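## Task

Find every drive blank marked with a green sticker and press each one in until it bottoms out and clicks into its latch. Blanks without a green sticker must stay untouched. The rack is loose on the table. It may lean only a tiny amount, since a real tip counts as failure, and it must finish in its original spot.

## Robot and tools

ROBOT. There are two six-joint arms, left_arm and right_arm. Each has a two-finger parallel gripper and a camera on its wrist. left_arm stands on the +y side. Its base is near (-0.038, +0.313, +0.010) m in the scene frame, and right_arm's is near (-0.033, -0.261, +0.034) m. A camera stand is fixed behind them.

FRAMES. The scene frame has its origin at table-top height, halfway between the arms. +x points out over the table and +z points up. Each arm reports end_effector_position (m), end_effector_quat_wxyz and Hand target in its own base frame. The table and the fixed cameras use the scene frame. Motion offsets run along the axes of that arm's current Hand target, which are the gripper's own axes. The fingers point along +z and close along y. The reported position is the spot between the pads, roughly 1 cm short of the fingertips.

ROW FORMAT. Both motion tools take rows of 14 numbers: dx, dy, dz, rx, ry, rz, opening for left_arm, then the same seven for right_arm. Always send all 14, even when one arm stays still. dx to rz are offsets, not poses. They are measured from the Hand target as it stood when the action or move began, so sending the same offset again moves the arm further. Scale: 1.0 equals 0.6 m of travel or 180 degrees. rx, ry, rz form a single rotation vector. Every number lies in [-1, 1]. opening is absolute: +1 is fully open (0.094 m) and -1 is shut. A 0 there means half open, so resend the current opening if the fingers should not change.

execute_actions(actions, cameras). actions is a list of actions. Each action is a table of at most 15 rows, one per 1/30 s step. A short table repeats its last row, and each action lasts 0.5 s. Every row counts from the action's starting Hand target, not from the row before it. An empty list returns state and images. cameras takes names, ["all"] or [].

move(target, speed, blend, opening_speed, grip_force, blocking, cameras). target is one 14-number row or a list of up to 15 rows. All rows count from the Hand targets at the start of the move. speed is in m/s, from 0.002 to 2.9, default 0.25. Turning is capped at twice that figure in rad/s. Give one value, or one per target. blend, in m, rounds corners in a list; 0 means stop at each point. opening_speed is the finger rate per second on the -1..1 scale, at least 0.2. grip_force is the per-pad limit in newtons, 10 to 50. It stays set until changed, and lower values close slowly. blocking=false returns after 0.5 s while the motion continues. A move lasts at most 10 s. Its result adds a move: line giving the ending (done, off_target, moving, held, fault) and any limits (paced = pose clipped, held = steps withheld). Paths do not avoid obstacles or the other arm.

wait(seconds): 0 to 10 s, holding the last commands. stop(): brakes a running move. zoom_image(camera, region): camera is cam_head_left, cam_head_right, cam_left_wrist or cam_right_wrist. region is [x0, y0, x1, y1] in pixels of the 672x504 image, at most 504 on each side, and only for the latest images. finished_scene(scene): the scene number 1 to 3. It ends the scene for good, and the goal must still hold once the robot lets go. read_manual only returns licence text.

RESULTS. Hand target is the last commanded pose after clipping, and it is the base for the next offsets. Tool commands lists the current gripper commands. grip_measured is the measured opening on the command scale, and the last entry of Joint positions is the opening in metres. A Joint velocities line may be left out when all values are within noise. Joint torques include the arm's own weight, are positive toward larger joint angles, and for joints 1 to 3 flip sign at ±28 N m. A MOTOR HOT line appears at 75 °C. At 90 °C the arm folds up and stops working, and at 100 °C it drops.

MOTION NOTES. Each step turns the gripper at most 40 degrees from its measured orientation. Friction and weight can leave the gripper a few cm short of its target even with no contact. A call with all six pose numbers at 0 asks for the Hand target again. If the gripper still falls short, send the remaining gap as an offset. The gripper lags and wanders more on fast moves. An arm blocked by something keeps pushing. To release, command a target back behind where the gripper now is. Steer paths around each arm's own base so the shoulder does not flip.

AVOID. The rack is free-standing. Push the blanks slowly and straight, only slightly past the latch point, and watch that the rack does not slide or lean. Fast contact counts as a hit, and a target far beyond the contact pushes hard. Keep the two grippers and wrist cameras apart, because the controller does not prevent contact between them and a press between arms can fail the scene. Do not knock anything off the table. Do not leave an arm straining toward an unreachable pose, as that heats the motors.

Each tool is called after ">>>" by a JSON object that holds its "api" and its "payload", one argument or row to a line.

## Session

>>> {"api": "execute_actions", "payload": {
  "actions": []
}}

>>> {"api": "zoom_image", "payload": {
  "camera": "cam_head_left",
  "region": [180, 130, 430, 220]
}}

>>> {"api": "zoom_image", "payload": {
  "camera": "cam_head_right",
  "region": [180, 130, 430, 220]
}}

Scene clock: 0.00 s.
left_arm: end_effector_position=(+0.2935, -0.0334, +0.1522) grip_measured=+1.000 end_effector_quat_wxyz=(+0.535, +0.080, +0.740, -0.399) | right_arm: end_effector_position=(+0.3196, -0.0230, +0.1139) grip_measured=+1.000 end_effector_quat_wxyz=(+0.622, -0.102, +0.726, +0.276)
Joint positions: left_arm=[0.495 1.246 0.244 0.672 1.226 -0.222 0.094] | right_arm=[-0.621 1.705 0.217 1.293 -1.171 0.098 0.094]
Joint velocities: within noise
Joint torques (N m): no reading
Motor temperatures (°C): left_arm=[30 31 31 29 33 30 32] | right_arm=[30 33 35 32 30 31 33]
Heat: left arm: 33 °C; right arm: 35 °C.
Hand target: left_arm +0.2948, -0.0321, +0.1579; +0.541, +0.087, +0.737, -0.395 | right_arm +0.3213, -0.0227, +0.1184; +0.626, -0.111, +0.722, +0.273
Tool commands: left_gripper/opening=+1.0 right_gripper/opening=+1.0
camera_calibration:
cam_left_wrist: T_world_to_cam=[[-0.545732, -0.663612, 0.511659, 0.0605729], [-0.685967, 0.00310112, -0.727626, 0.350772], [0.481275, -0.74807, -0.456909, -0.00874788], [0, 0, 0, 1]] pos_world=[0.277885, 0.0325651, 0.220241]
cam_right_wrist: T_world_to_cam=[[0.4902, -0.834883, -0.250349, -0.148862], [-0.532019, -0.059091, -0.844668, 0.302608], [0.690406, 0.547246, -0.47314, -0.0601504], [0, 0, 0, 1]] pos_world=[0.275493, -0.0734838, 0.189876]

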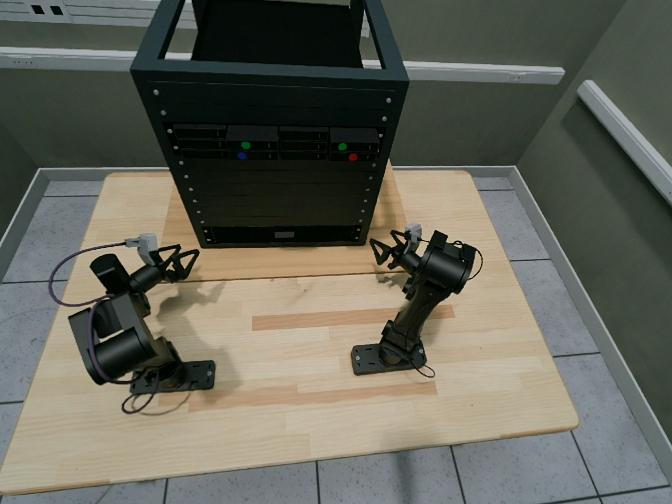

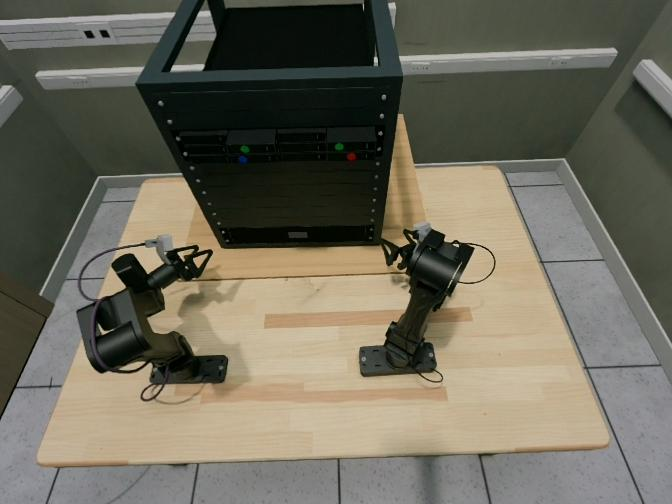

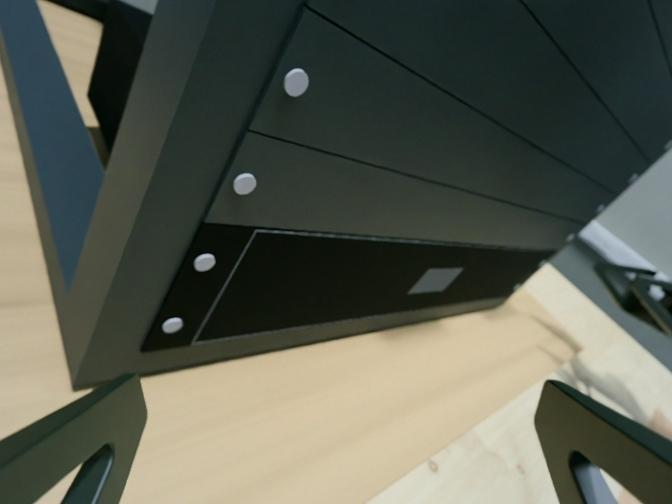

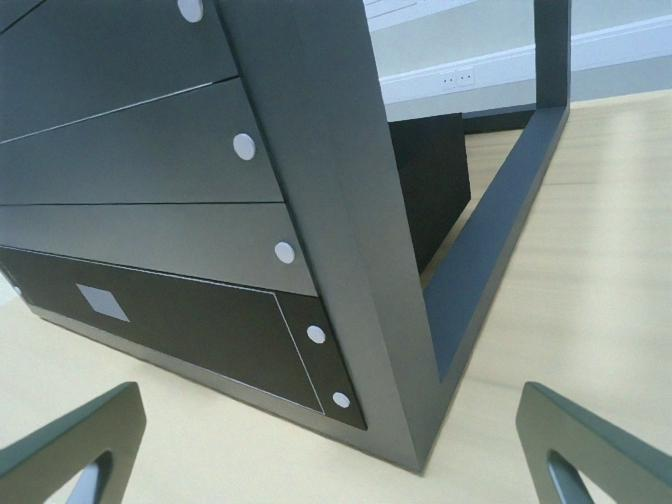

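Scaled by 2.016.

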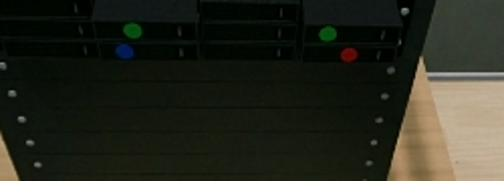

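Scaled by 2.016.

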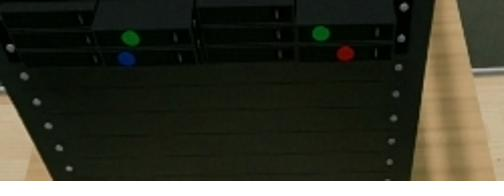

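>>> {"api": "zoom_image", "payload": {
  "camera": "cam_head_left",
  "region": [160, 112, 390, 172]
}}

>>> {"api": "zoom_image", "payload": {
  "camera": "cam_head_left",
  "region": [215, 115, 295, 175]
}}

>>> {"api": "zoom_image", "payload": {
  "camera": "cam_head_right",
  "region": [215, 115, 295, 175]
}}

>>> {"api": "zoom_image", "payload": {
  "camera": "cam_head_left",
  "region": [315, 115, 395, 175]
}}

>>> {"api": "zoom_image", "payload": {
  "camera": "cam_head_right",
  "region": [315, 115, 395, 175]
}}

Scaled by 2.191.

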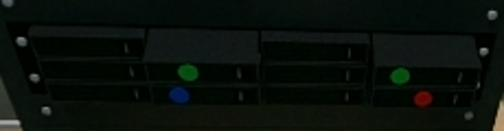

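Scaled by 6.300.

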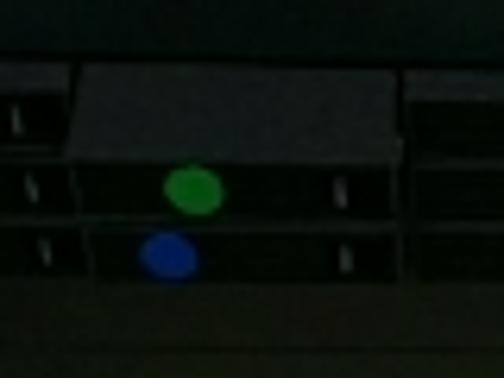

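Scaled by 6.300.

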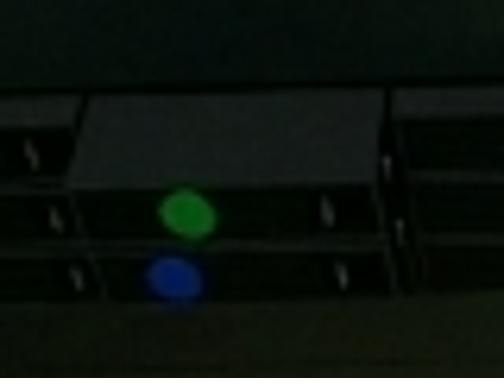

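Scaled by 6.300.

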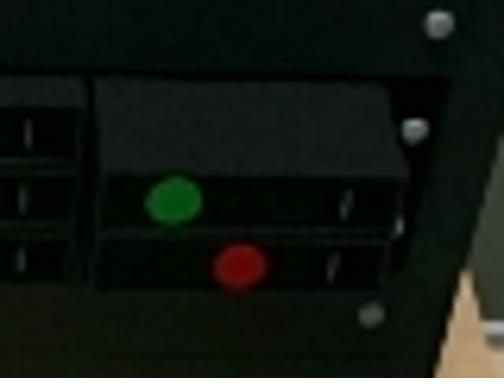

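Scaled by 6.300.

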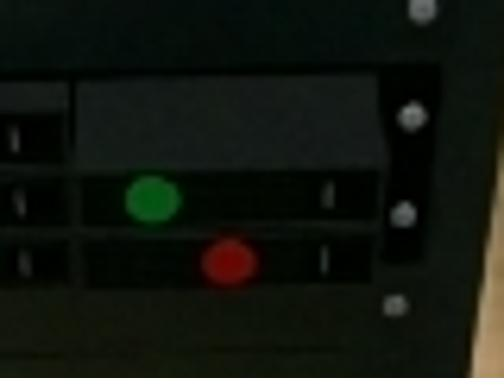

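>>> {"api": "move", "payload": {
  "target": [
    [0.0266,-0.0370,-0.0486,0,0,0,-1,0.0128,0.0335,-0.0562,0,0,0,-1],
    [-0.3557,-0.4949,0.1636,-0.1708,-0.1324,-0.3678,-1,-0.4913,0.3735,-0.0021,0.1637,-0.0554,0.4364,-1]
  ],
  "speed": 0.3,
  "blend": [0.02, 0],
  "cameras": ["cam_left_wrist","cam_right_wrist"]
}}

Scene clock: 64.27 s.
left_arm: end_effector_position=(+0.2854, -0.2438, +0.4794) grip_measured=-0.991 end_effector_quat_wxyz=(+0.361, -0.530, +0.621, -0.452) | right_arm: end_effector_position=(+0.2694, +0.1157, +0.4539) grip_measured=-0.978 end_effector_quat_wxyz=(+0.372, +0.532, +0.624, +0.436)
Joint positions: left_arm=[-1.065 1.553 2.168 -1.116 -0.81 -1.981 0] | right_arm=[0.709 1.113 1.716 -1.009 0.514 1.779 0.001]
Joint torques (N m): left_arm=[-0.08 -4.63 7.57 1.22 -0.56 -0.1] | right_arm=[0.55 -0.38 7.97 0.92 0.29 0.09]
Heat: left arm: 33 °C; right arm: 36 °C.
Hand target: left_arm +0.2863, -0.2343, +0.4779; +0.376, -0.537, +0.618, -0.433 | right_arm +0.2644, +0.1084, +0.4601; +0.376, +0.538, +0.618, +0.433
Off the commanded pose: left_arm 0.010 m, 3 deg | right_arm 0.011 m, 1 deg.
move: off_target (left_arm, right_arm)
camera_calibration:
cam_left_wrist: T_world_to_cam=[[0.32817, -0.0239475, 0.944315, -0.551728], [-0.55121, -0.816688, 0.170846, -0.0850866], [0.76712, -0.576582, -0.281212, -0.136688], [0, 0, 0, 1]] pos_world=[0.239016, -0.161514, 0.497104]
cam_right_wrist: T_world_to_cam=[[-0.34171, -0.0783997, -0.93653, 0.524747], [-0.537133, 0.834009, 0.126165, 0.0286902], [0.771183, 0.546153, -0.3271, -0.028512], [0, 0, 0, 1]] pos_world=[0.216709, 0.032784, 0.478495]
Images, in order (width x height): cam_left_wrist 672x504, cam_right_wrist 672x504.

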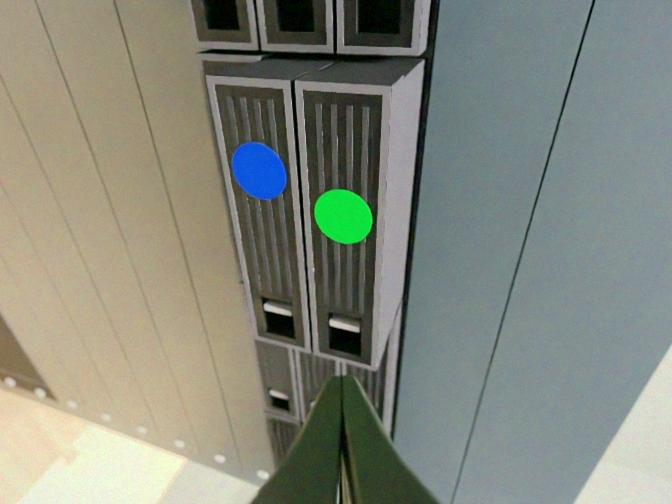

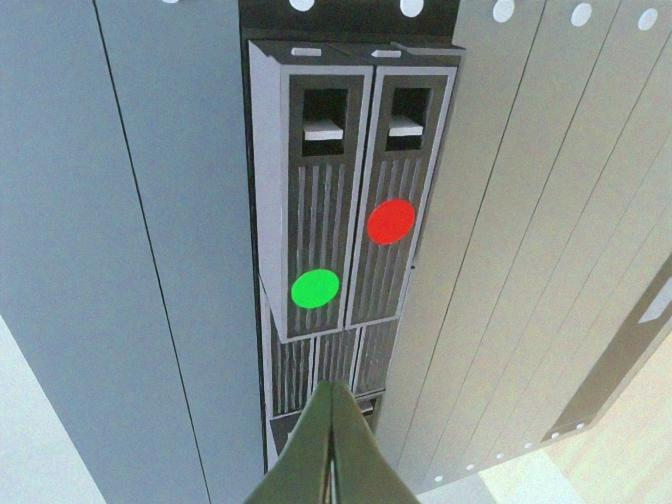

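>>> {"api": "move", "payload": {
  "target": [-0.0063,-0.0099,0.0563,0,0,0,-1,-0.0199,0.0058,0.0486,0,0,0,-1],
  "speed": 0.08,
  "cameras": ["cam_left_wrist","cam_right_wrist"]
}}

Scene clock: 78.10 s.
left_arm: end_effector_position=(+0.3156, -0.2331, +0.4680) grip_measured=-0.991 end_effector_quat_wxyz=(+0.372, -0.541, +0.622, -0.427) | right_arm: end_effector_position=(+0.2920, +0.0994, +0.4473) grip_measured=-0.978 end_effector_quat_wxyz=(+0.369, +0.547, +0.621, +0.423)
Joint positions: left_arm=[-0.958 1.587 2.168 -1.094 -0.751 -1.936 0] | right_arm=[0.545 1.142 1.716 -0.984 0.383 1.735 0.001]
Joint torques (N m): left_arm=[0.18 -5.67 5.85 2.06 -0.18 0.2] | right_arm=[-0.44 -0.91 4.67 1.64 0.03 -0.17]
Heat: left arm: 33 °C; right arm: 37 °C.
Hand target: left_arm +0.3203, -0.2353, +0.4719; +0.376, -0.537, +0.618, -0.433 | right_arm +0.2944, +0.1005, +0.4533; +0.376, +0.538, +0.618, +0.433
Off the commanded pose: left_arm 0.006 m, 1 deg | right_arm 0.007 m, 2 deg.
move: done
camera_calibration:
cam_left_wrist: T_world_to_cam=[[0.351915, -0.0440056, 0.934997, -0.55851], [-0.514191, -0.84377, 0.153819, -0.0678853], [0.782153, -0.534898, -0.319562, -0.133983], [0, 0, 0, 1]] pos_world=[0.266437, -0.153524, 0.489831]
cam_right_wrist: T_world_to_cam=[[-0.369772, -0.0686877, -0.92658, 0.5278], [-0.50939, 0.849014, 0.140346, 0.039287], [0.77704, 0.523886, -0.348931, -0.0287909], [0, 0, 0, 1]] pos_world=[0.23755, 0.0179813, 0.473489]
Images, in order (width x height): cam_left_wrist 672x504, cam_right_wrist 672x504.

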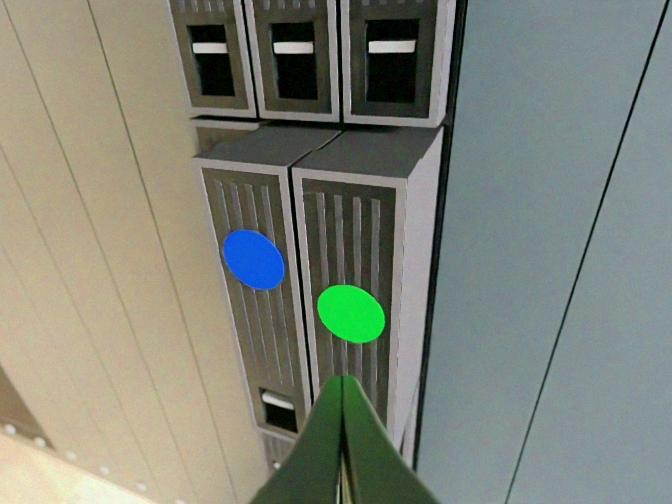

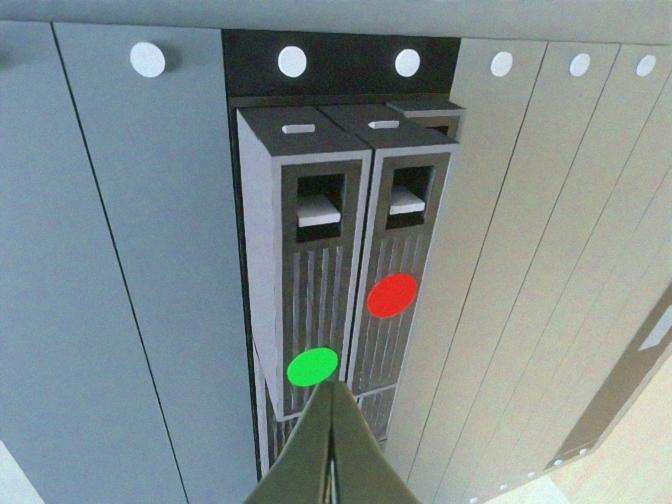

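>>> {"api": "move", "payload": {
  "target": [-0.0022,-0.0209,0.0136,0,0,0,-1,-0.0050,0.0225,0.0179,0,0,0,-1],
  "speed": 0.08
}}

Scene clock: 85.93 s.
left_arm: end_effector_position=(+0.3294, -0.2365, +0.4778) grip_measured=-0.991 end_effector_quat_wxyz=(+0.371, -0.541, +0.617, -0.435) | right_arm: end_effector_position=(+0.3098, +0.0998, +0.4406) grip_measured=-0.978 end_effector_quat_wxyz=(+0.364, +0.551, +0.630, +0.409)
Joint positions: left_arm=[-0.923 1.644 2.26 -1.094 -0.719 -1.912 0] | right_arm=[0.491 1.198 1.743 -0.984 0.335 1.714 0.001]
Joint torques (N m): left_arm=[0.53 -5.64 7.54 1.71 -0.12 0.22] | right_arm=[-0.47 -1.5 8.34 1.57 0 -0.16]
Motor temperatures (°C): left_arm=[30 32 32 34 33 30 33] | right_arm=[30 33 37 37 30 31 34]
Heat: left arm: 34 °C; right arm: 37 °C.
Hand target: left_arm +0.3323, -0.2356, +0.4809; +0.376, -0.537, +0.618, -0.433 | right_arm +0.3094, +0.0996, +0.4623; +0.376, +0.538, +0.618, +0.432
Off the commanded pose: left_arm 0.004 m, 1 deg | right_arm 0.022 m, 4 deg.
move: off_target (right_arm)

>>> {"api": "move", "payload": {
  "target": [
    [0.0028,0.0492,-0.0085,0,0,0,-1,0.0067,-0.0774,-0.0066,0,0,0,-1],
    [0.0015,0.0177,-0.0077,0,0,0,-1,0.0033,-0.0208,-0.0098,0,0,0,-1]
  ],
  "speed": 0.1
}}

Scene clock: 94.00 s.
left_arm: end_effector_position=(+0.3233, -0.2433, +0.4742) grip_measured=-0.991 end_effector_quat_wxyz=(+0.364, -0.536, +0.614, -0.452) | right_arm: end_effector_position=(+0.3044, +0.1026, +0.4476) grip_measured=-0.978 end_effector_quat_wxyz=(+0.377, +0.540, +0.614, +0.435)
Joint positions: left_arm=[-0.946 1.591 2.153 -1.011 -0.719 -1.917 0] | right_arm=[0.524 1.143 1.67 -0.896 0.365 1.716 0.001]
Joint torques (N m): left_arm=[0.2 -5.78 7.76 1.32 -0.36 0.13] | right_arm=[-0.4 -0.72 8.34 0.97 -0.02 -0.08]
Heat: left arm: 35 °C; right arm: 38 °C.
Hand target: left_arm +0.3243, -0.2354, +0.4726; +0.376, -0.537, +0.618, -0.433 | right_arm +0.2994, +0.1002, +0.4526; +0.376, +0.538, +0.618, +0.433
Off the commanded pose: left_arm 0.008 m, 3 deg | right_arm 0.007 m, 1 deg.
move: off_target (left_arm)

>>> {"api": "move", "payload": {
  "target": [-0.0074,-0.0133,0.0657,0,0,0,-1,-0.0134,0.0270,0.0597,0,0,0,-1],
  "speed": 0.05,
  "cameras": ["cam_left_wrist","cam_right_wrist"]
}}

Scene clock: 97.57 s.
left_arm: end_effector_position=(+0.3584, -0.2353, +0.4560) grip_measured=-0.991 end_effector_quat_wxyz=(+0.371, -0.541, +0.627, -0.420) | right_arm: end_effector_position=(+0.3394, +0.0989, +0.4350) grip_measured=-0.978 end_effector_quat_wxyz=(+0.363, +0.550, +0.628, +0.414)
Joint positions: left_arm=[-0.838 1.656 2.179 -1.008 -0.643 -1.865 0] | right_arm=[0.41 1.251 1.727 -0.896 0.256 1.683 0.001]
Joint torques (N m): left_arm=[0.2 -6.39 8.12 2.15 -0.14 0.22] | right_arm=[-0.47 -2.19 8.88 1.53 -0.02 -0.18]
Heat: left arm: 35 °C; right arm: 38 °C.
Hand target: left_arm +0.3643, -0.2366, +0.4666; +0.376, -0.537, +0.618, -0.433 | right_arm +0.3394, +0.0976, +0.4556; +0.376, +0.538, +0.618, +0.433
Off the commanded pose: left_arm 0.012 m, 2 deg | right_arm 0.021 m, 3 deg.
move: off_target (left_arm, right_arm)
camera_calibration:
cam_left_wrist: T_world_to_cam=[[0.364781, -0.0550658, 0.929464, -0.567017], [-0.512738, -0.845133, 0.151161, -0.0453815], [0.777197, -0.531712, -0.336523, -0.162204], [0, 0, 0, 1]] pos_world=[0.309633, -0.155823, 0.479296]
cam_right_wrist: T_world_to_cam=[[-0.393361, -0.0759027, -0.916246, 0.538095], [-0.506916, 0.849322, 0.147269, 0.0617923], [0.767009, 0.52239, -0.372566, -0.055957], [0, 0, 0, 1]] pos_world=[0.285908, 0.0175927, 0.463079]
Images, in order (width x height): cam_left_wrist 672x504, cam_right_wrist 672x504.

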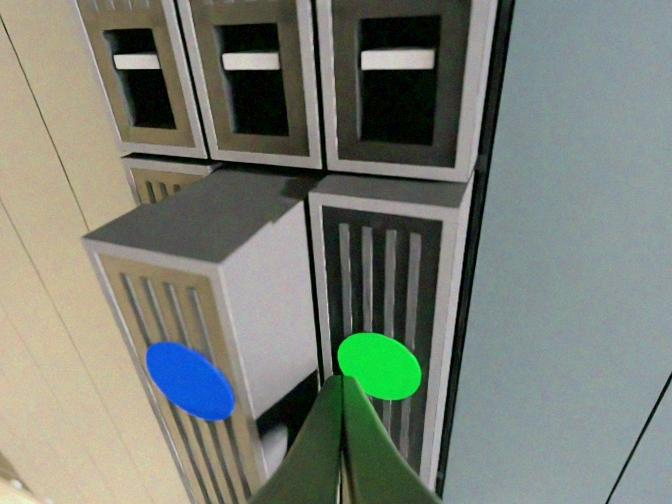

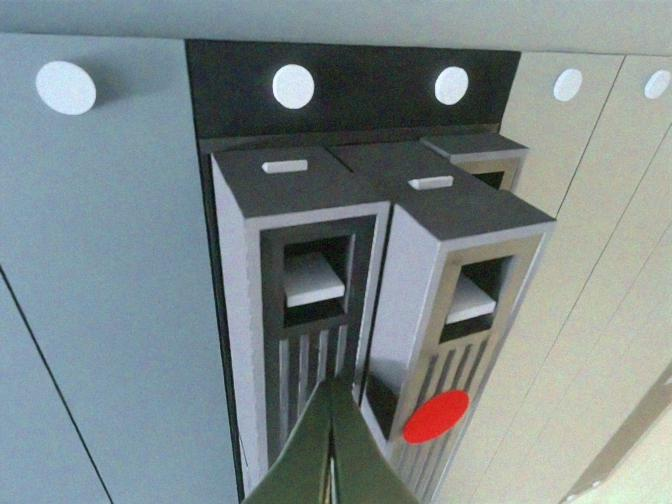

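>>> {"api": "move", "payload": {
  "target": [
    [0.0028,-0.0415,-0.0415,0,0,0,-1,0.0050,0.0244,-0.0349,0,0,0,-1],
    [0.0022,-0.0087,-0.0243,0,0,0,-1,0.0040,-0.0084,-0.0178,0,0,0,-1]
  ],
  "speed": 0.1
}}

Scene clock: 105.80 s.
left_arm: end_effector_position=(+0.3545, -0.2480, +0.4578) grip_measured=-0.992 end_effector_quat_wxyz=(+0.367, -0.533, +0.641, -0.412) | right_arm: end_effector_position=(+0.3297, +0.1019, +0.4415) grip_measured=-0.978 end_effector_quat_wxyz=(+0.362, +0.544, +0.632, +0.417)
Joint positions: left_arm=[-0.868 1.717 2.289 -1.085 -0.649 -1.866 0] | right_arm=[0.435 1.24 1.751 -0.928 0.266 1.683 0.001]
Joint torques (N m): left_arm=[0.35 -11.15 5.38 2.14 -0.36 0.05] | right_arm=[-0.01 -3.63 5.08 1.66 0.13 -0.08]
Heat: left arm: 36 °C; right arm: 39 °C.
Hand target: left_arm +0.3523, -0.2362, +0.4765; +0.376, -0.537, +0.618, -0.433 | right_arm +0.3274, +0.0984, +0.4545; +0.376, +0.538, +0.618, +0.433
Off the commanded pose: left_arm 0.022 m, 4 deg | right_arm 0.014 m, 3 deg.
move: off_target (left_arm, right_arm)

>>> {"api": "move", "payload": {
  "target": [0.0022,0.0005,-0.0210,0,0,0,-1,0.0027,0.0112,-0.0180,0,0,0,-1],
  "speed": 0.08
}}

Scene clock: 114.17 s.
left_arm: end_effector_position=(+0.3469, -0.2527, +0.4620) grip_measured=-0.992 end_effector_quat_wxyz=(+0.364, -0.528, +0.642, -0.421) | right_arm: end_effector_position=(+0.3276, +0.1031, +0.4492) grip_measured=-0.978 end_effector_quat_wxyz=(+0.367, +0.541, +0.628, +0.423)
Joint positions: left_arm=[-0.892 1.708 2.289 -1.085 -0.658 -1.872 0] | right_arm=[0.447 1.24 1.77 -0.928 0.279 1.683 0.001]
Joint torques (N m): left_arm=[-0.24 -11.1 6.53 1.74 -0.58 -0.07] | right_arm=[0.55 -2.8 8.4 1.18 0.23 0.02]
Heat: left arm: 36 °C; right arm: 39 °C.
Hand target: left_arm +0.3403, -0.2359, +0.4805; +0.376, -0.537, +0.618, -0.433 | right_arm +0.3194, +0.0989, +0.4645; +0.376, +0.538, +0.618, +0.432
Off the commanded pose: left_arm 0.026 m, 3 deg | right_arm 0.018 m, 2 deg.
move: off_target (left_arm, right_arm)

>>> {"api": "move", "payload": {
  "target": [-0.0165,-0.0180,-0.0090,0,0,0,-1,-0.0120,0.0358,0.0495,0,0,0,-1],
  "speed": 0.06,
  "cameras": ["cam_right_wrist"]
}}

Scene clock: 119.17 s.
left_arm: end_effector_position=(+0.3438, -0.2391, +0.4907) grip_measured=-0.992 end_effector_quat_wxyz=(+0.367, -0.534, +0.617, -0.447) | right_arm: end_effector_position=(+0.3595, +0.0980, +0.4608) grip_measured=-0.978 end_effector_quat_wxyz=(+0.368, +0.548, +0.619, +0.424)
Joint positions: left_arm=[-0.877 1.708 2.381 -1.105 -0.658 -1.872 0] | right_arm=[0.37 1.355 1.895 -0.928 0.222 1.67 0.001]
Joint torques (N m): left_arm=[0.46 -8.03 7.43 1.29 -0.32 0.11] | right_arm=[-0.43 -2.99 8.43 1.25 -0.05 -0.16]
Heat: left arm: 35 °C; right arm: 39 °C.
Hand target: left_arm +0.3403, -0.2259, +0.4925; +0.376, -0.537, +0.618, -0.433 | right_arm +0.3553, +0.0966, +0.4745; +0.376, +0.538, +0.618, +0.432
Off the commanded pose: left_arm 0.014 m, 2 deg | right_arm 0.014 m, 2 deg.
move: off_target (left_arm, right_arm)
camera_calibration:
cam_right_wrist: T_world_to_cam=[[-0.36951, -0.06283, -0.9271, 0.564743], [-0.507275, 0.849565, 0.144607, 0.070259], [0.778546, 0.523729, -0.345795, -0.0778745], [0, 0, 0, 1]] pos_world=[0.304947, 0.0165783, 0.486485]
Images, in order (width x height): cam_right_wrist 672x504.

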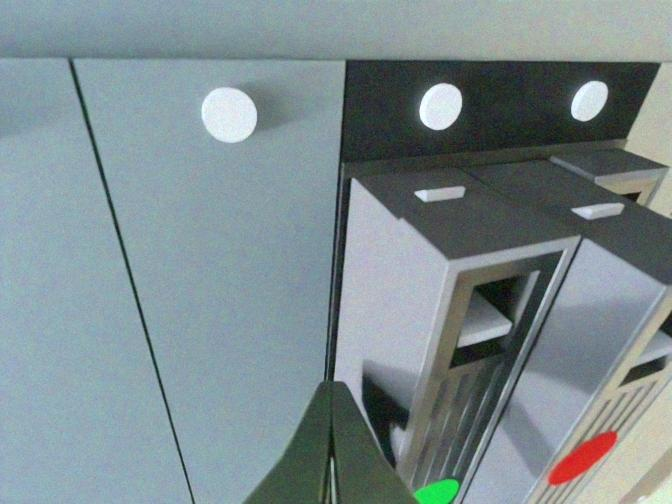

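>>> {"api": "move", "payload": {
  "target": [0.0093,-0.0052,0.0533,0,0,0,-1,0.0134,-0.0411,-0.0545,0,0,0,-1],
  "speed": 0.07,
  "cameras": ["cam_left_wrist"]
}}

Scene clock: 128.57 s.
left_arm: end_effector_position=(+0.3661, -0.2355, +0.4811) grip_measured=-0.992 end_effector_quat_wxyz=(+0.372, -0.541, +0.618, -0.432) | right_arm: end_effector_position=(+0.3201, +0.1040, +0.4645) grip_measured=-0.978 end_effector_quat_wxyz=(+0.374, +0.531, +0.621, +0.438)
Joint positions: left_arm=[-0.82 1.759 2.413 -1.102 -0.628 -1.855 0] | right_arm=[0.465 1.228 1.797 -0.928 0.291 1.678 0.001]
Joint torques (N m): left_arm=[0.28 -6.64 7.45 1.85 -0.13 0.23] | right_arm=[0.51 -2.78 4.68 1.17 0.21 0.09]
Heat: left arm: 35 °C; right arm: 39 °C.
Hand target: left_arm +0.3704, -0.2358, +0.4845; +0.376, -0.537, +0.618, -0.433 | right_arm +0.3154, +0.0992, +0.4625; +0.376, +0.538, +0.618, +0.432
Off the commanded pose: left_arm 0.005 m, 1 deg | right_arm 0.007 m, 1 deg.
move: done
camera_calibration:
cam_left_wrist: T_world_to_cam=[[0.345029, -0.0338773, 0.93798, -0.585135], [-0.515169, -0.842195, 0.159083, -0.0477312], [0.784574, -0.538107, -0.308034, -0.177855], [0, 0, 0, 1]] pos_world=[0.316839, -0.155727, 0.501653]
Images, in order (width x height): cam_left_wrist 672x504.

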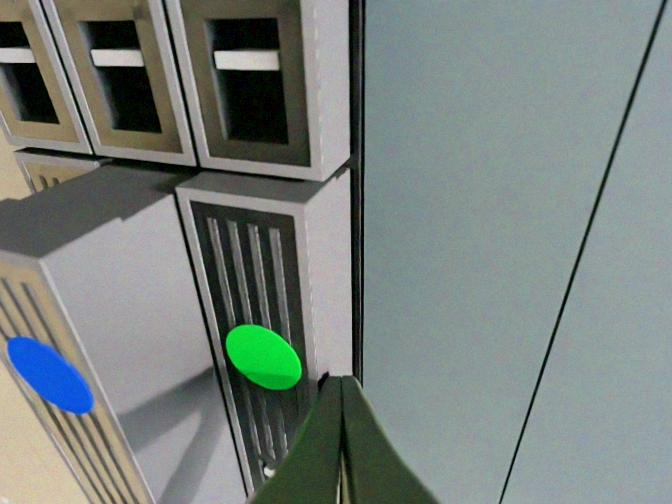

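>>> {"api": "move", "payload": {
  "target": [
    [0.00279,0.0085,-0.02335,0,0,0,-1,-0.00267,-0.0018,0.01455,0,0,0,-1],
    [0.00836,0.06778,-0.05465,0,0,0,-1,-0.00734,-0.00338,0.03945,0,0,0,-1]
  ],
  "speed": 0.1,
  "blend": [0.01,0]
}}

Scene clock: 147.63 s.
left_arm: end_effector_position=(+0.3268, -0.2460, +0.4397) grip_measured=-0.992 end_effector_quat_wxyz=(+0.363, -0.528, +0.647, -0.413) | right_arm: end_effector_position=(+0.3344, +0.0965, +0.4464) grip_measured=-0.978 end_effector_quat_wxyz=(+0.369, +0.546, +0.622, +0.422)
Joint positions: left_arm=[-0.933 1.576 2.045 -1.008 -0.693 -1.899 0] | right_arm=[0.412 1.241 1.751 -0.904 0.26 1.678 0.001]
Joint torques (N m): left_arm=[-0.36 -9.77 5.96 2.1 -0.61 -0.07] | right_arm=[-0.38 -2.13 5 1.68 -0.01 -0.11]
Heat: left arm: 36 °C; right arm: 40 °C.
Hand target: left_arm +0.3254, -0.2345, +0.4575; +0.376, -0.537, +0.618, -0.433 | right_arm +0.3373, +0.0978, +0.4525; +0.376, +0.538, +0.618, +0.432
Off the commanded pose: left_arm 0.021 m, 4 deg | right_arm 0.007 m, 2 deg.
move: off_target (left_arm); blend cut to 0.0075 m at target 1

>>> {"api": "move", "payload": {
  "target": [
    [0,-0.03211,-0.01169,0,0,0,-1,-0.00267,0.0076,0.01113,0,0,0,-1],
    [-0.00594,-0.05024,0.03812,0,0,0,-1,-0.00534,0.0152,0.02227,0,0,0,-1]
  ],
  "speed": 0.08
}}

Scene clock: 154.83 s.
left_arm: end_effector_position=(+0.3563, -0.2376, +0.4766) grip_measured=-0.992 end_effector_quat_wxyz=(+0.372, -0.541, +0.613, -0.440) | right_arm: end_effector_position=(+0.3511, +0.0991, +0.4309) grip_measured=-0.978 end_effector_quat_wxyz=(+0.358, +0.552, +0.634, +0.407)
Joint positions: left_arm=[-0.851 1.688 2.28 -1.031 -0.657 -1.872 0] | right_arm=[0.384 1.291 1.751 -0.897 0.227 1.671 0.001]
Joint torques (N m): left_arm=[0.24 -6.39 7.76 1.59 -0.13 0.21] | right_arm=[-0.49 -2.71 9.18 1.69 0 -0.16]
Heat: left arm: 37 °C; right arm: 41 °C.
Hand target: left_arm +0.3574, -0.2354, +0.4780; +0.376, -0.537, +0.618, -0.433 | right_arm +0.3533, +0.0968, +0.4565; +0.376, +0.538, +0.618, +0.432
Off the commanded pose: left_arm 0.003 m, 1 deg | right_arm 0.026 m, 4 deg.
move: off_target (right_arm)

>>> {"api": "move", "payload": {
  "target": [-0.00371,-0.01603,0.02942,0,0,0,-1,0.00835,-0.01396,-0.03836,0,0,0,-1],
  "speed": 0.06,
  "cameras": ["cam_left_wrist","cam_right_wrist"]
}}

Scene clock: 160.60 s.
left_arm: end_effector_position=(+0.3763, -0.2391, +0.4840) grip_measured=-0.992 end_effector_quat_wxyz=(+0.372, -0.540, +0.608, -0.447) | right_arm: end_effector_position=(+0.3327, +0.1028, +0.4483) grip_measured=-0.978 end_effector_quat_wxyz=(+0.368, +0.537, +0.627, +0.428)
Joint positions: left_arm=[-0.803 1.76 2.386 -1.031 -0.612 -1.846 0] | right_arm=[0.429 1.24 1.751 -0.897 0.256 1.671 0.001]
Joint torques (N m): left_arm=[0.2 -6.93 7.6 1.48 -0.07 0.26] | right_arm=[0.5 -3.03 6.3 1.32 0.2 0]
Heat: left arm: 37 °C; right arm: 40 °C.
Hand target: left_arm +0.3774, -0.2359, +0.4810; +0.376, -0.537, +0.618, -0.433 | right_arm +0.3284, +0.0984, +0.4566; +0.376, +0.538, +0.618, +0.433
Off the commanded pose: left_arm 0.004 m, 2 deg | right_arm 0.010 m, 2 deg.
move: done
camera_calibration:
cam_left_wrist: T_world_to_cam=[[0.320848, -0.00897074, 0.947088, -0.580802], [-0.519744, -0.837613, 0.168141, -0.0474971], [0.791785, -0.546191, -0.273409, -0.20824], [0, 0, 0, 1]] pos_world=[0.326544, -0.158733, 0.501122]
cam_right_wrist: T_world_to_cam=[[-0.361654, -0.0814242, -0.92875, 0.543506], [-0.530315, 0.837288, 0.133098, 0.0683708], [0.766794, 0.540665, -0.345989, -0.0615962], [0, 0, 0, 1]] pos_world=[0.280051, 0.0203114, 0.474369]
Images, in order (width x height): cam_left_wrist 672x504, cam_right_wrist 672x504.

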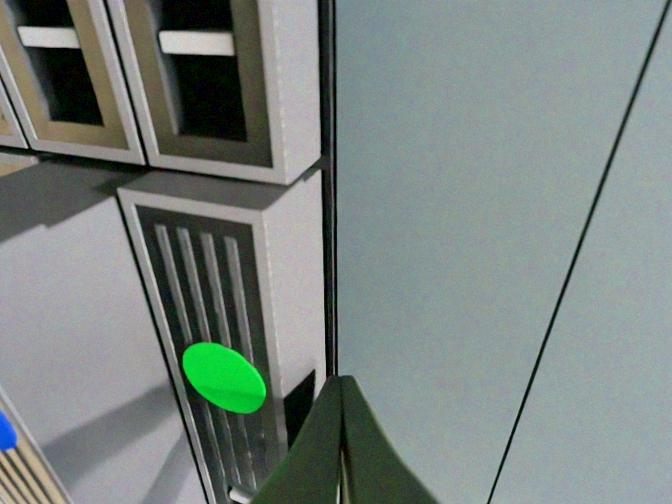

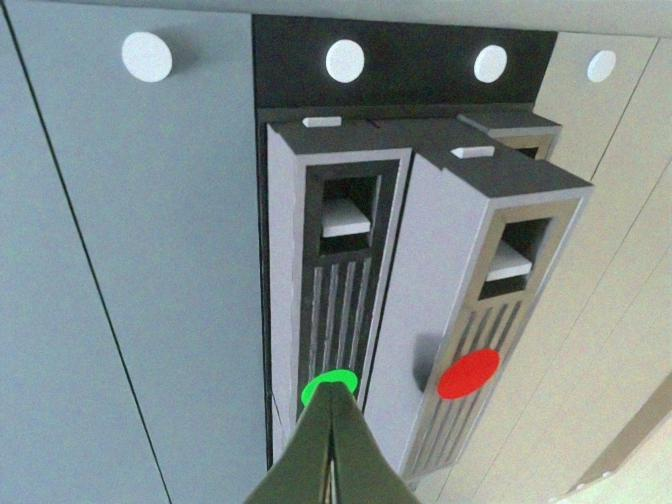

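>>> {"api": "move", "payload": {
  "target": [
    [0.00279,0.0085,-0.02335,0,0,0,-1,0.00267,-0.00447,-0.01227,0,0,0,-1],
    [0.00891,0.05851,-0.06331,0,0,0,-1,0.00868,-0.05681,-0.0245,0,0,0,-1],
    [0.00891,0.03189,-0.073,0,0,0,-1,0.00868,-0.01452,-0.03989,0,0,0,-1],
    [0.0026,0.01889,-0.0178,0,0,0,-1,-0.00668,0.00804,0.03183,0,0,0,-1]
  ],
  "speed": 0.1,
  "blend": [0.01,0,0,0]
}}

Scene clock: 174.33 s.
left_arm: end_effector_position=(+0.3595, -0.2365, +0.4685) grip_measured=-0.992 end_effector_quat_wxyz=(+0.371, -0.541, +0.620, -0.431) | right_arm: end_effector_position=(+0.3476, +0.0971, +0.4300) grip_measured=-0.978 end_effector_quat_wxyz=(+0.360, +0.553, +0.631, +0.407)
Joint positions: left_arm=[-0.838 1.683 2.252 -1.027 -0.643 -1.864 0] | right_arm=[0.387 1.274 1.733 -0.894 0.237 1.675 0.001]
Joint torques (N m): left_arm=[0.29 -6.46 8.06 1.9 -0.12 0.25] | right_arm=[-0.44 -2.74 8.88 1.66 -0.01 -0.15]
Heat: left arm: 36 °C; right arm: 40 °C.
Hand target: left_arm +0.3634, -0.2356, +0.4740; +0.376, -0.537, +0.618, -0.433 | right_arm +0.3483, +0.0971, +0.4545; +0.376, +0.538, +0.618, +0.432
Off the commanded pose: left_arm 0.007 m, 1 deg | right_arm 0.025 m, 4 deg.
move: off_target (right_arm); blend cut to 0.0075 m at target 1

>>> {"api": "move", "payload": {
  "target": [-0.00409,-0.01246,0.03424,0,0,0,-1,0.00033,0.01197,-0.00609,0,0,0,-1],
  "speed": 0.045
}}

Scene clock: 179.10 s.
left_arm: end_effector_position=(+0.3706, -0.2373, +0.4719) grip_measured=-0.992 end_effector_quat_wxyz=(+0.364, -0.536, +0.626, -0.434) | right_arm: end_effector_position=(+0.3496, +0.0979, +0.4473) grip_measured=-0.978 end_effector_quat_wxyz=(+0.367, +0.549, +0.622, +0.422)
Joint positions: left_arm=[-0.802 1.725 2.321 -1.041 -0.589 -1.84 0] | right_arm=[0.387 1.292 1.789 -0.894 0.237 1.675 0.001]
Joint torques (N m): left_arm=[1.48 -4.67 7.54 2.14 -0.19 0.25] | right_arm=[-0.31 -2.41 8.72 1.34 -0.04 -0.16]
Heat: left arm: 37 °C; right arm: 40 °C.
Hand target: left_arm +0.3854, -0.2362, +0.4740; +0.376, -0.537, +0.618, -0.433 | right_arm +0.3473, +0.0972, +0.4625; +0.376, +0.538, +0.618, +0.432
Off the commanded pose: left_arm 0.015 m, 2 deg | right_arm 0.015 m, 2 deg.
move: off_target (left_arm, right_arm)

>>> {"api": "move", "payload": {
  "target": [-0.00167,-0.0051,0.01401,0,0,0,-1,0,0,0,0,0,0,-1],
  "speed": 0.03,
  "cameras": ["cam_left_wrist","cam_right_wrist"]
}}

Scene clock: 182.40 s.
left_arm: end_effector_position=(+0.3709, -0.2369, +0.4726) grip_measured=-0.992 end_effector_quat_wxyz=(+0.358, -0.533, +0.633, -0.433) | right_arm: end_effector_position=(+0.3496, +0.0979, +0.4473) grip_measured=-0.978 end_effector_quat_wxyz=(+0.367, +0.549, +0.622, +0.422)
Joint positions: left_arm=[-0.791 1.737 2.355 -1.069 -0.562 -1.832 0] | right_arm=[0.387 1.292 1.789 -0.894 0.237 1.675 0.001]
Joint torques (N m): left_arm=[2.18 -4 7.06 2.46 -0.27 0.25] | right_arm=[-0.27 -2.39 8.66 1.33 -0.02 -0.16]
Heat: left arm: 37 °C; right arm: 40 °C.
Hand target: left_arm +0.3944, -0.2364, +0.4740; +0.376, -0.537, +0.618, -0.433 | right_arm +0.3473, +0.0972, +0.4625; +0.376, +0.538, +0.618, +0.432
Off the commanded pose: left_arm 0.023 m, 3 deg | right_arm 0.015 m, 2 deg.
move: off_target (left_arm, right_arm)
camera_calibration:
cam_left_wrist: T_world_to_cam=[[0.361604, -0.0507747, 0.930948, -0.585717], [-0.544035, -0.822384, 0.166464, -0.0331504], [0.757145, -0.566663, -0.325001, -0.173475], [0, 0, 0, 1]] pos_world=[0.325108, -0.155304, 0.494411]
cam_right_wrist: T_world_to_cam=[[-0.375198, -0.0664141, -0.924562, 0.549664], [-0.507666, 0.849263, 0.145011, 0.0672343], [0.775566, 0.523776, -0.352358, -0.0707832], [0, 0, 0, 1]] pos_world=[0.295262, 0.0164804, 0.473508]
Images, in order (width x height): cam_left_wrist 672x504, cam_right_wrist 672x504.

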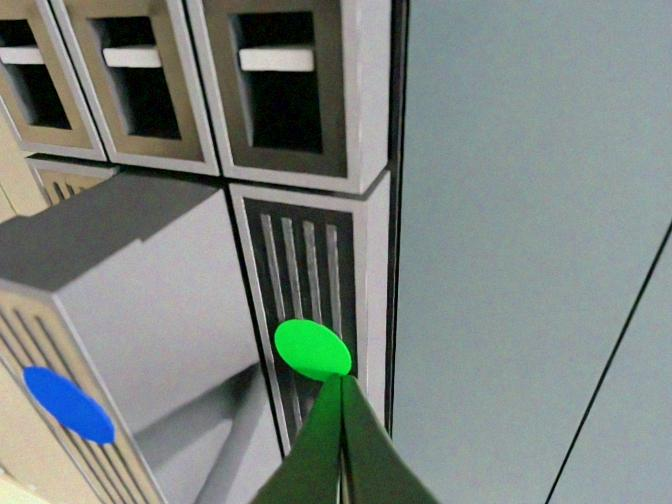

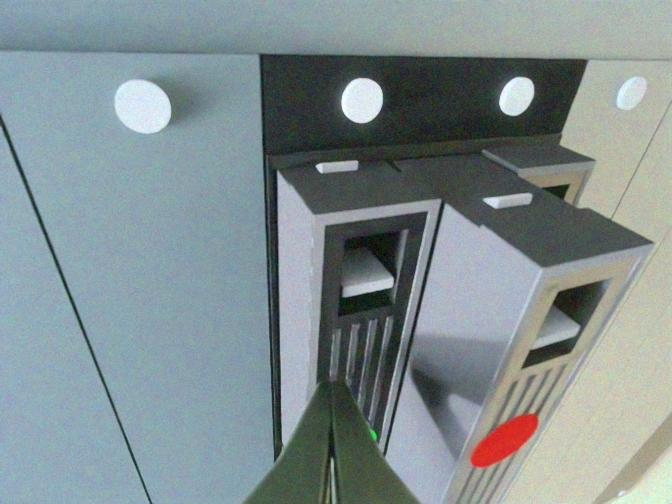

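>>> {"api": "zoom_image", "payload": {
  "camera": "cam_left_wrist",
  "region": [180, 100, 440, 300]
}}

>>> {"api": "zoom_image", "payload": {
  "camera": "cam_right_wrist",
  "region": [250, 300, 550, 500]
}}

Scaled by 1.938.

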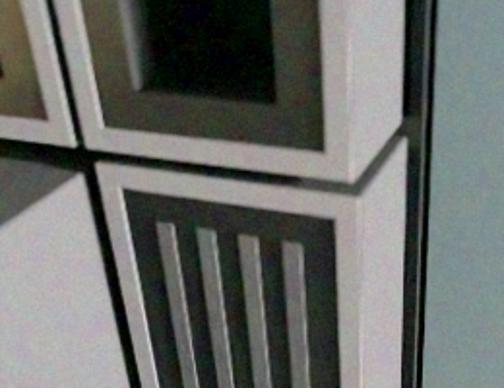

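Scaled by 1.680.

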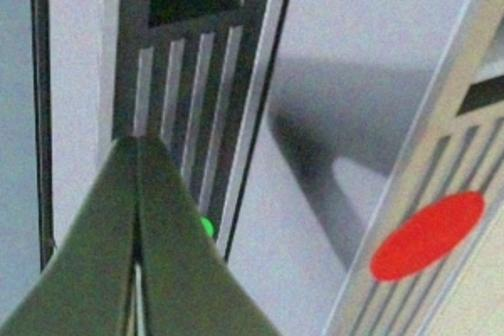

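>>> {"api": "move", "payload": {
  "target": [0.0026,0.00793,-0.02179,0,0,0,-1,-0.00401,0.0067,0.01841,0,0,0,-1],
  "speed": 0.04,
  "cameras": ["all"]
}}

Scene clock: 192.93 s.
left_arm: end_effector_position=(+0.3703, -0.2370, +0.4719) grip_measured=-0.992 end_effector_quat_wxyz=(+0.362, -0.533, +0.633, -0.430) | right_arm: end_effector_position=(+0.3578, +0.0995, +0.4457) grip_measured=-0.978 end_effector_quat_wxyz=(+0.363, +0.548, +0.626, +0.420)
Joint positions: left_arm=[-0.797 1.737 2.352 -1.07 -0.575 -1.832 0] | right_arm=[0.372 1.321 1.811 -0.894 0.214 1.668 0.001]
Joint torques (N m): left_arm=[0.29 -6.82 4.83 2.36 -0.44 0.09] | right_arm=[-0.51 -2.35 8.65 1.46 -0.02 -0.19]
Motor temperatures (°C): left_arm=[31 34 33 39 33 30 33] | right_arm=[30 33 38 40 30 31 36]
Heat: left arm: 39 °C; right arm: 40 °C.
Hand target: left_arm +0.3804, -0.2360, +0.4740; +0.376, -0.537, +0.618, -0.433 | right_arm +0.3593, +0.0964, +0.4625; +0.376, +0.538, +0.618, +0.432
Off the commanded pose: left_arm 0.010 m, 2 deg | right_arm 0.017 m, 3 deg.
move: off_target (right_arm)
camera_calibration:
cam_left_wrist: T_world_to_cam=[[0.36051, -0.0550029, 0.931132, -0.585523], [-0.53945, -0.826671, 0.160029, -0.0332226], [0.760938, -0.559991, -0.327694, -0.171825], [0, 0, 0, 1]] pos_world=[0.323913, -0.15589, 0.49421]
cam_right_wrist: T_world_to_cam=[[-0.383433, -0.0710892, -0.920829, 0.553234], [-0.513841, 0.844894, 0.148736, 0.0711601], [0.767429, 0.53019, -0.360489, -0.0727051], [0, 0, 0, 1]] pos_world=[0.304489, 0.0177537, 0.47264]

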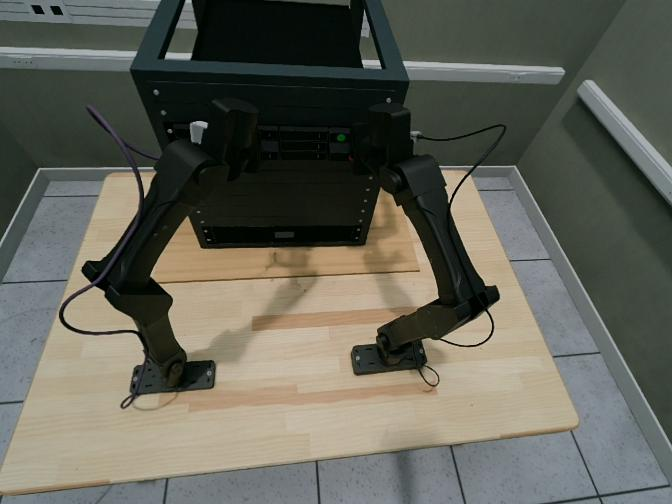

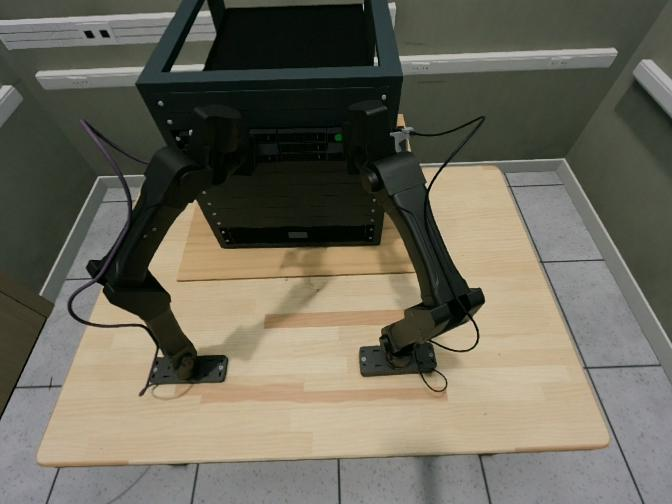

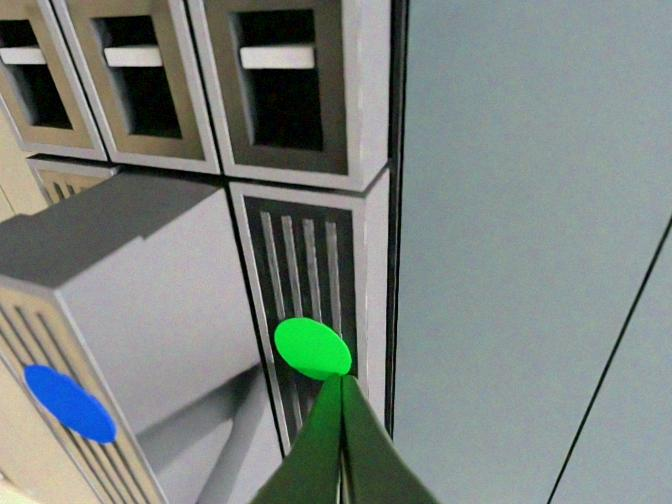

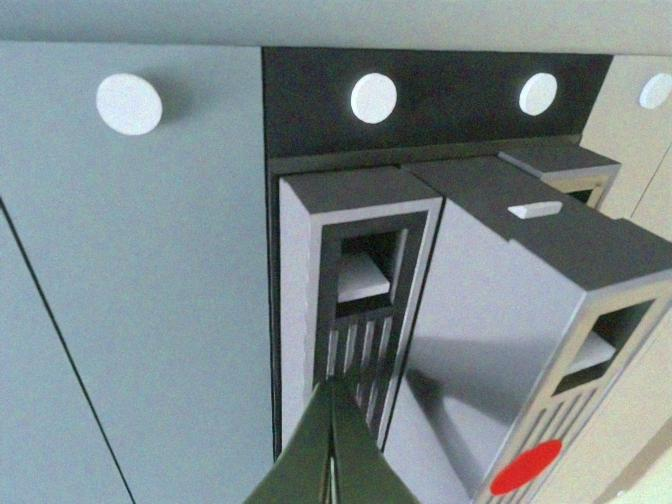

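>>> {"api": "move", "payload": {
  "target": [0.00743,0.02266,-0.06226,0,0,0,-1,-0.00401,0.0067,0.01841,0,0,0,-1],
  "speed": 0.08,
  "cameras": ["cam_left_wrist","cam_right_wrist"]
}}

Scene clock: 195.63 s.
left_arm: end_effector_position=(+0.3435, -0.2490, +0.4603) grip_measured=-0.992 end_effector_quat_wxyz=(+0.363, -0.528, +0.640, -0.424) | right_arm: end_effector_position=(+0.3622, +0.0994, +0.4468) grip_measured=-0.978 end_effector_quat_wxyz=(+0.358, +0.546, +0.629, +0.422)
Joint positions: left_arm=[-0.892 1.67 2.228 -1.055 -0.656 -1.871 0] | right_arm=[0.353 1.338 1.831 -0.897 0.185 1.661 0.001]
Joint torques (N m): left_arm=[-0.08 -10.13 5.49 1.87 -0.53 -0.1] | right_arm=[-0.84 -1.21 8.75 1.65 0.05 -0.2]
Heat: left arm: 39 °C; right arm: 40 °C.
Hand target: left_arm +0.3404, -0.2349, +0.4740; +0.376, -0.537, +0.618, -0.433 | right_arm +0.3713, +0.0956, +0.4625; +0.376, +0.538, +0.618, +0.432
Off the commanded pose: left_arm 0.020 m, 3 deg | right_arm 0.019 m, 3 deg.
move: off_target (left_arm, right_arm)
camera_calibration:
cam_left_wrist: T_world_to_cam=[[0.365862, -0.0767013, 0.927503, -0.571303], [-0.545544, -0.825096, 0.146962, -0.047106], [0.754007, -0.559761, -0.343716, -0.152233], [0, 0, 0, 1]] pos_world=[0.298105, -0.167901, 0.484483]
cam_right_wrist: T_world_to_cam=[[-0.386205, -0.0711576, -0.919664, 0.556358], [-0.522294, 0.838664, 0.154443, 0.0744925], [0.760299, 0.539982, -0.361061, -0.0736939], [0, 0, 0, 1]] pos_world=[0.309805, 0.0169083, 0.47355]
Images, in order (width x height): cam_left_wrist 672x504, cam_right_wrist 672x504.

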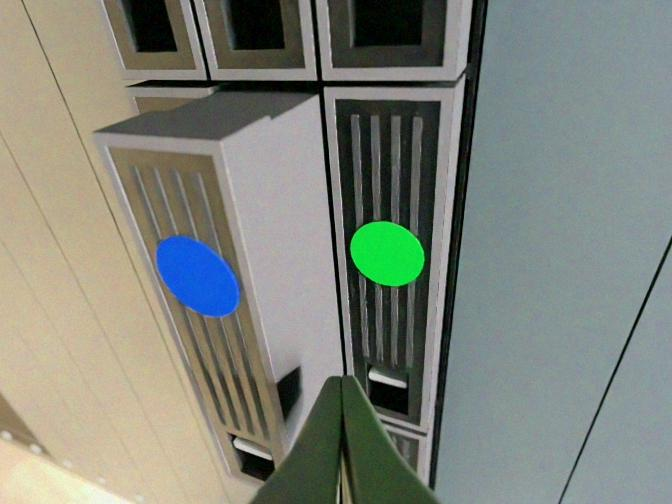

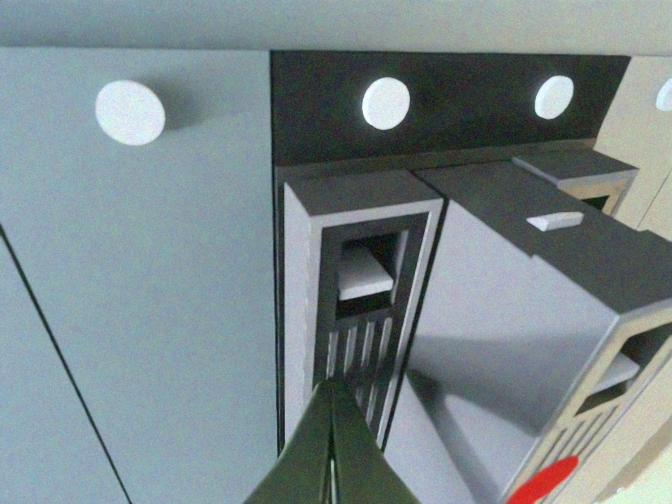

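>>> {"api": "move", "payload": {
  "target": [0,0,0,0,0,0,-1,-0.00401,0.0067,0.01841,0,0,0,-1],
  "speed": 0.04,
  "cameras": ["cam_left_wrist","cam_right_wrist"]
}}

>>> {"api": "zoom_image", "payload": {
  "camera": "cam_right_wrist",
  "region": [250, 130, 672, 446]
}}

>>> {"api": "zoom_image", "payload": {
  "camera": "cam_left_wrist",
  "region": [300, 0, 520, 165]
}}

Scene clock: 203.07 s.
left_arm: end_effector_position=(+0.3436, -0.2489, +0.4604) grip_measured=-0.992 end_effector_quat_wxyz=(+0.363, -0.528, +0.640, -0.424) | right_arm: end_effector_position=(+0.3626, +0.0993, +0.4478) grip_measured=-0.978 end_effector_quat_wxyz=(+0.350, +0.544, +0.635, +0.423)
Joint positions: left_arm=[-0.892 1.67 2.228 -1.055 -0.657 -1.871 0] | right_arm=[0.338 1.352 1.86 -0.923 0.153 1.655 0.001]
Joint torques (N m): left_arm=[-0.05 -10.3 5.48 1.85 -0.61 -0.03] | right_arm=[-1.24 0.24 8.06 2.01 0.15 -0.21]
Heat: left arm: 39 °C; right arm: 41 °C.
Hand target: left_arm +0.3404, -0.2349, +0.4740; +0.376, -0.537, +0.618, -0.433 | right_arm +0.3833, +0.0949, +0.4625; +0.376, +0.538, +0.618, +0.433
Off the commanded pose: left_arm 0.020 m, 3 deg | right_arm 0.026 m, 4 deg.
move: off_target (left_arm, right_arm)
camera_calibration:
cam_left_wrist: T_world_to_cam=[[0.365764, -0.076702, 0.927542, -0.571256], [-0.545256, -0.825322, 0.146765, -0.047188], [0.754263, -0.559429, -0.343695, -0.152188], [0, 0, 0, 1]] pos_world=[0.298005, -0.1679, 0.484483]
cam_right_wrist: T_world_to_cam=[[-0.396929, -0.0748171, -0.914795, 0.559441], [-0.533371, 0.829919, 0.163554, 0.0754749], [0.746969, 0.552844, -0.369324, -0.0664435], [0, 0, 0, 1]] pos_world=[0.311946, 0.0159506, 0.47489]
Images, in order (width x height): cam_left_wrist 672x504, cam_right_wrist 672x504.

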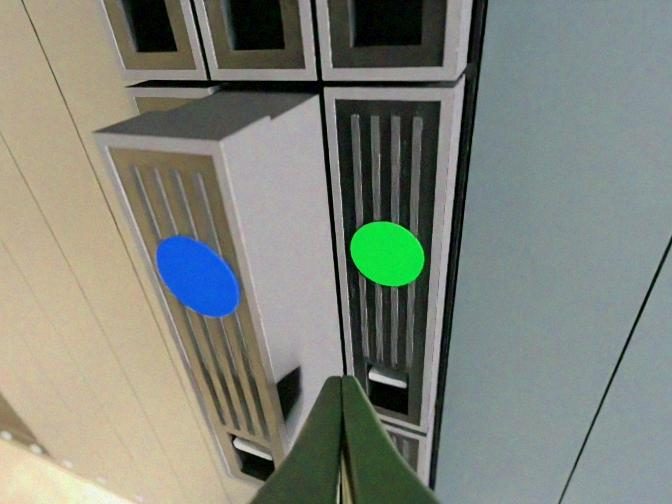

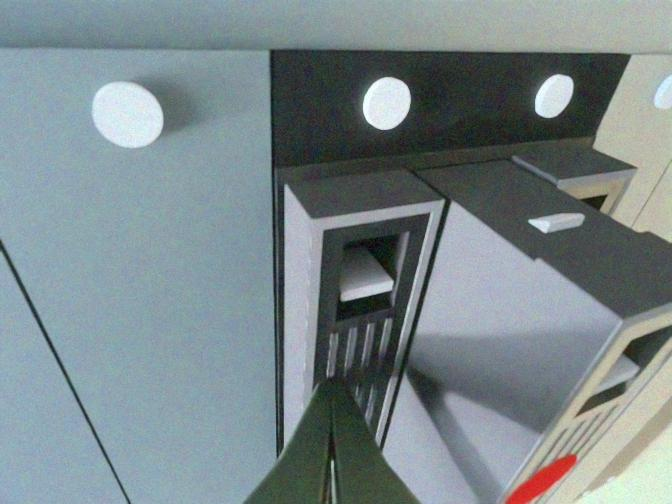

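Scaled by 1.194.

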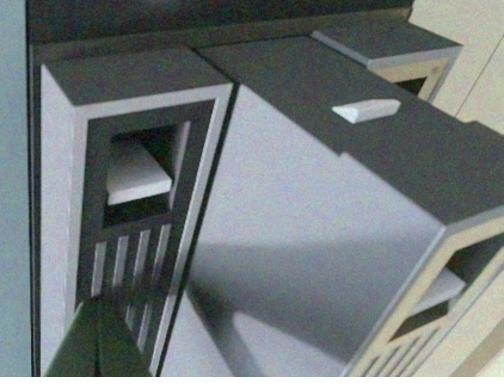

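Scaled by 2.291.

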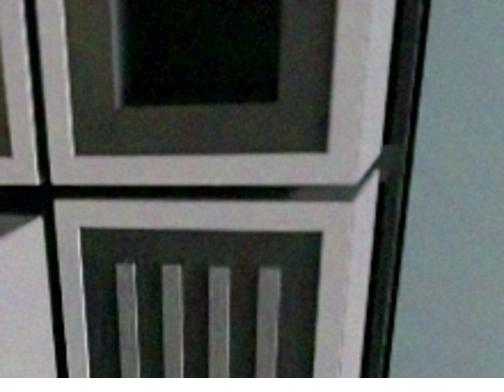

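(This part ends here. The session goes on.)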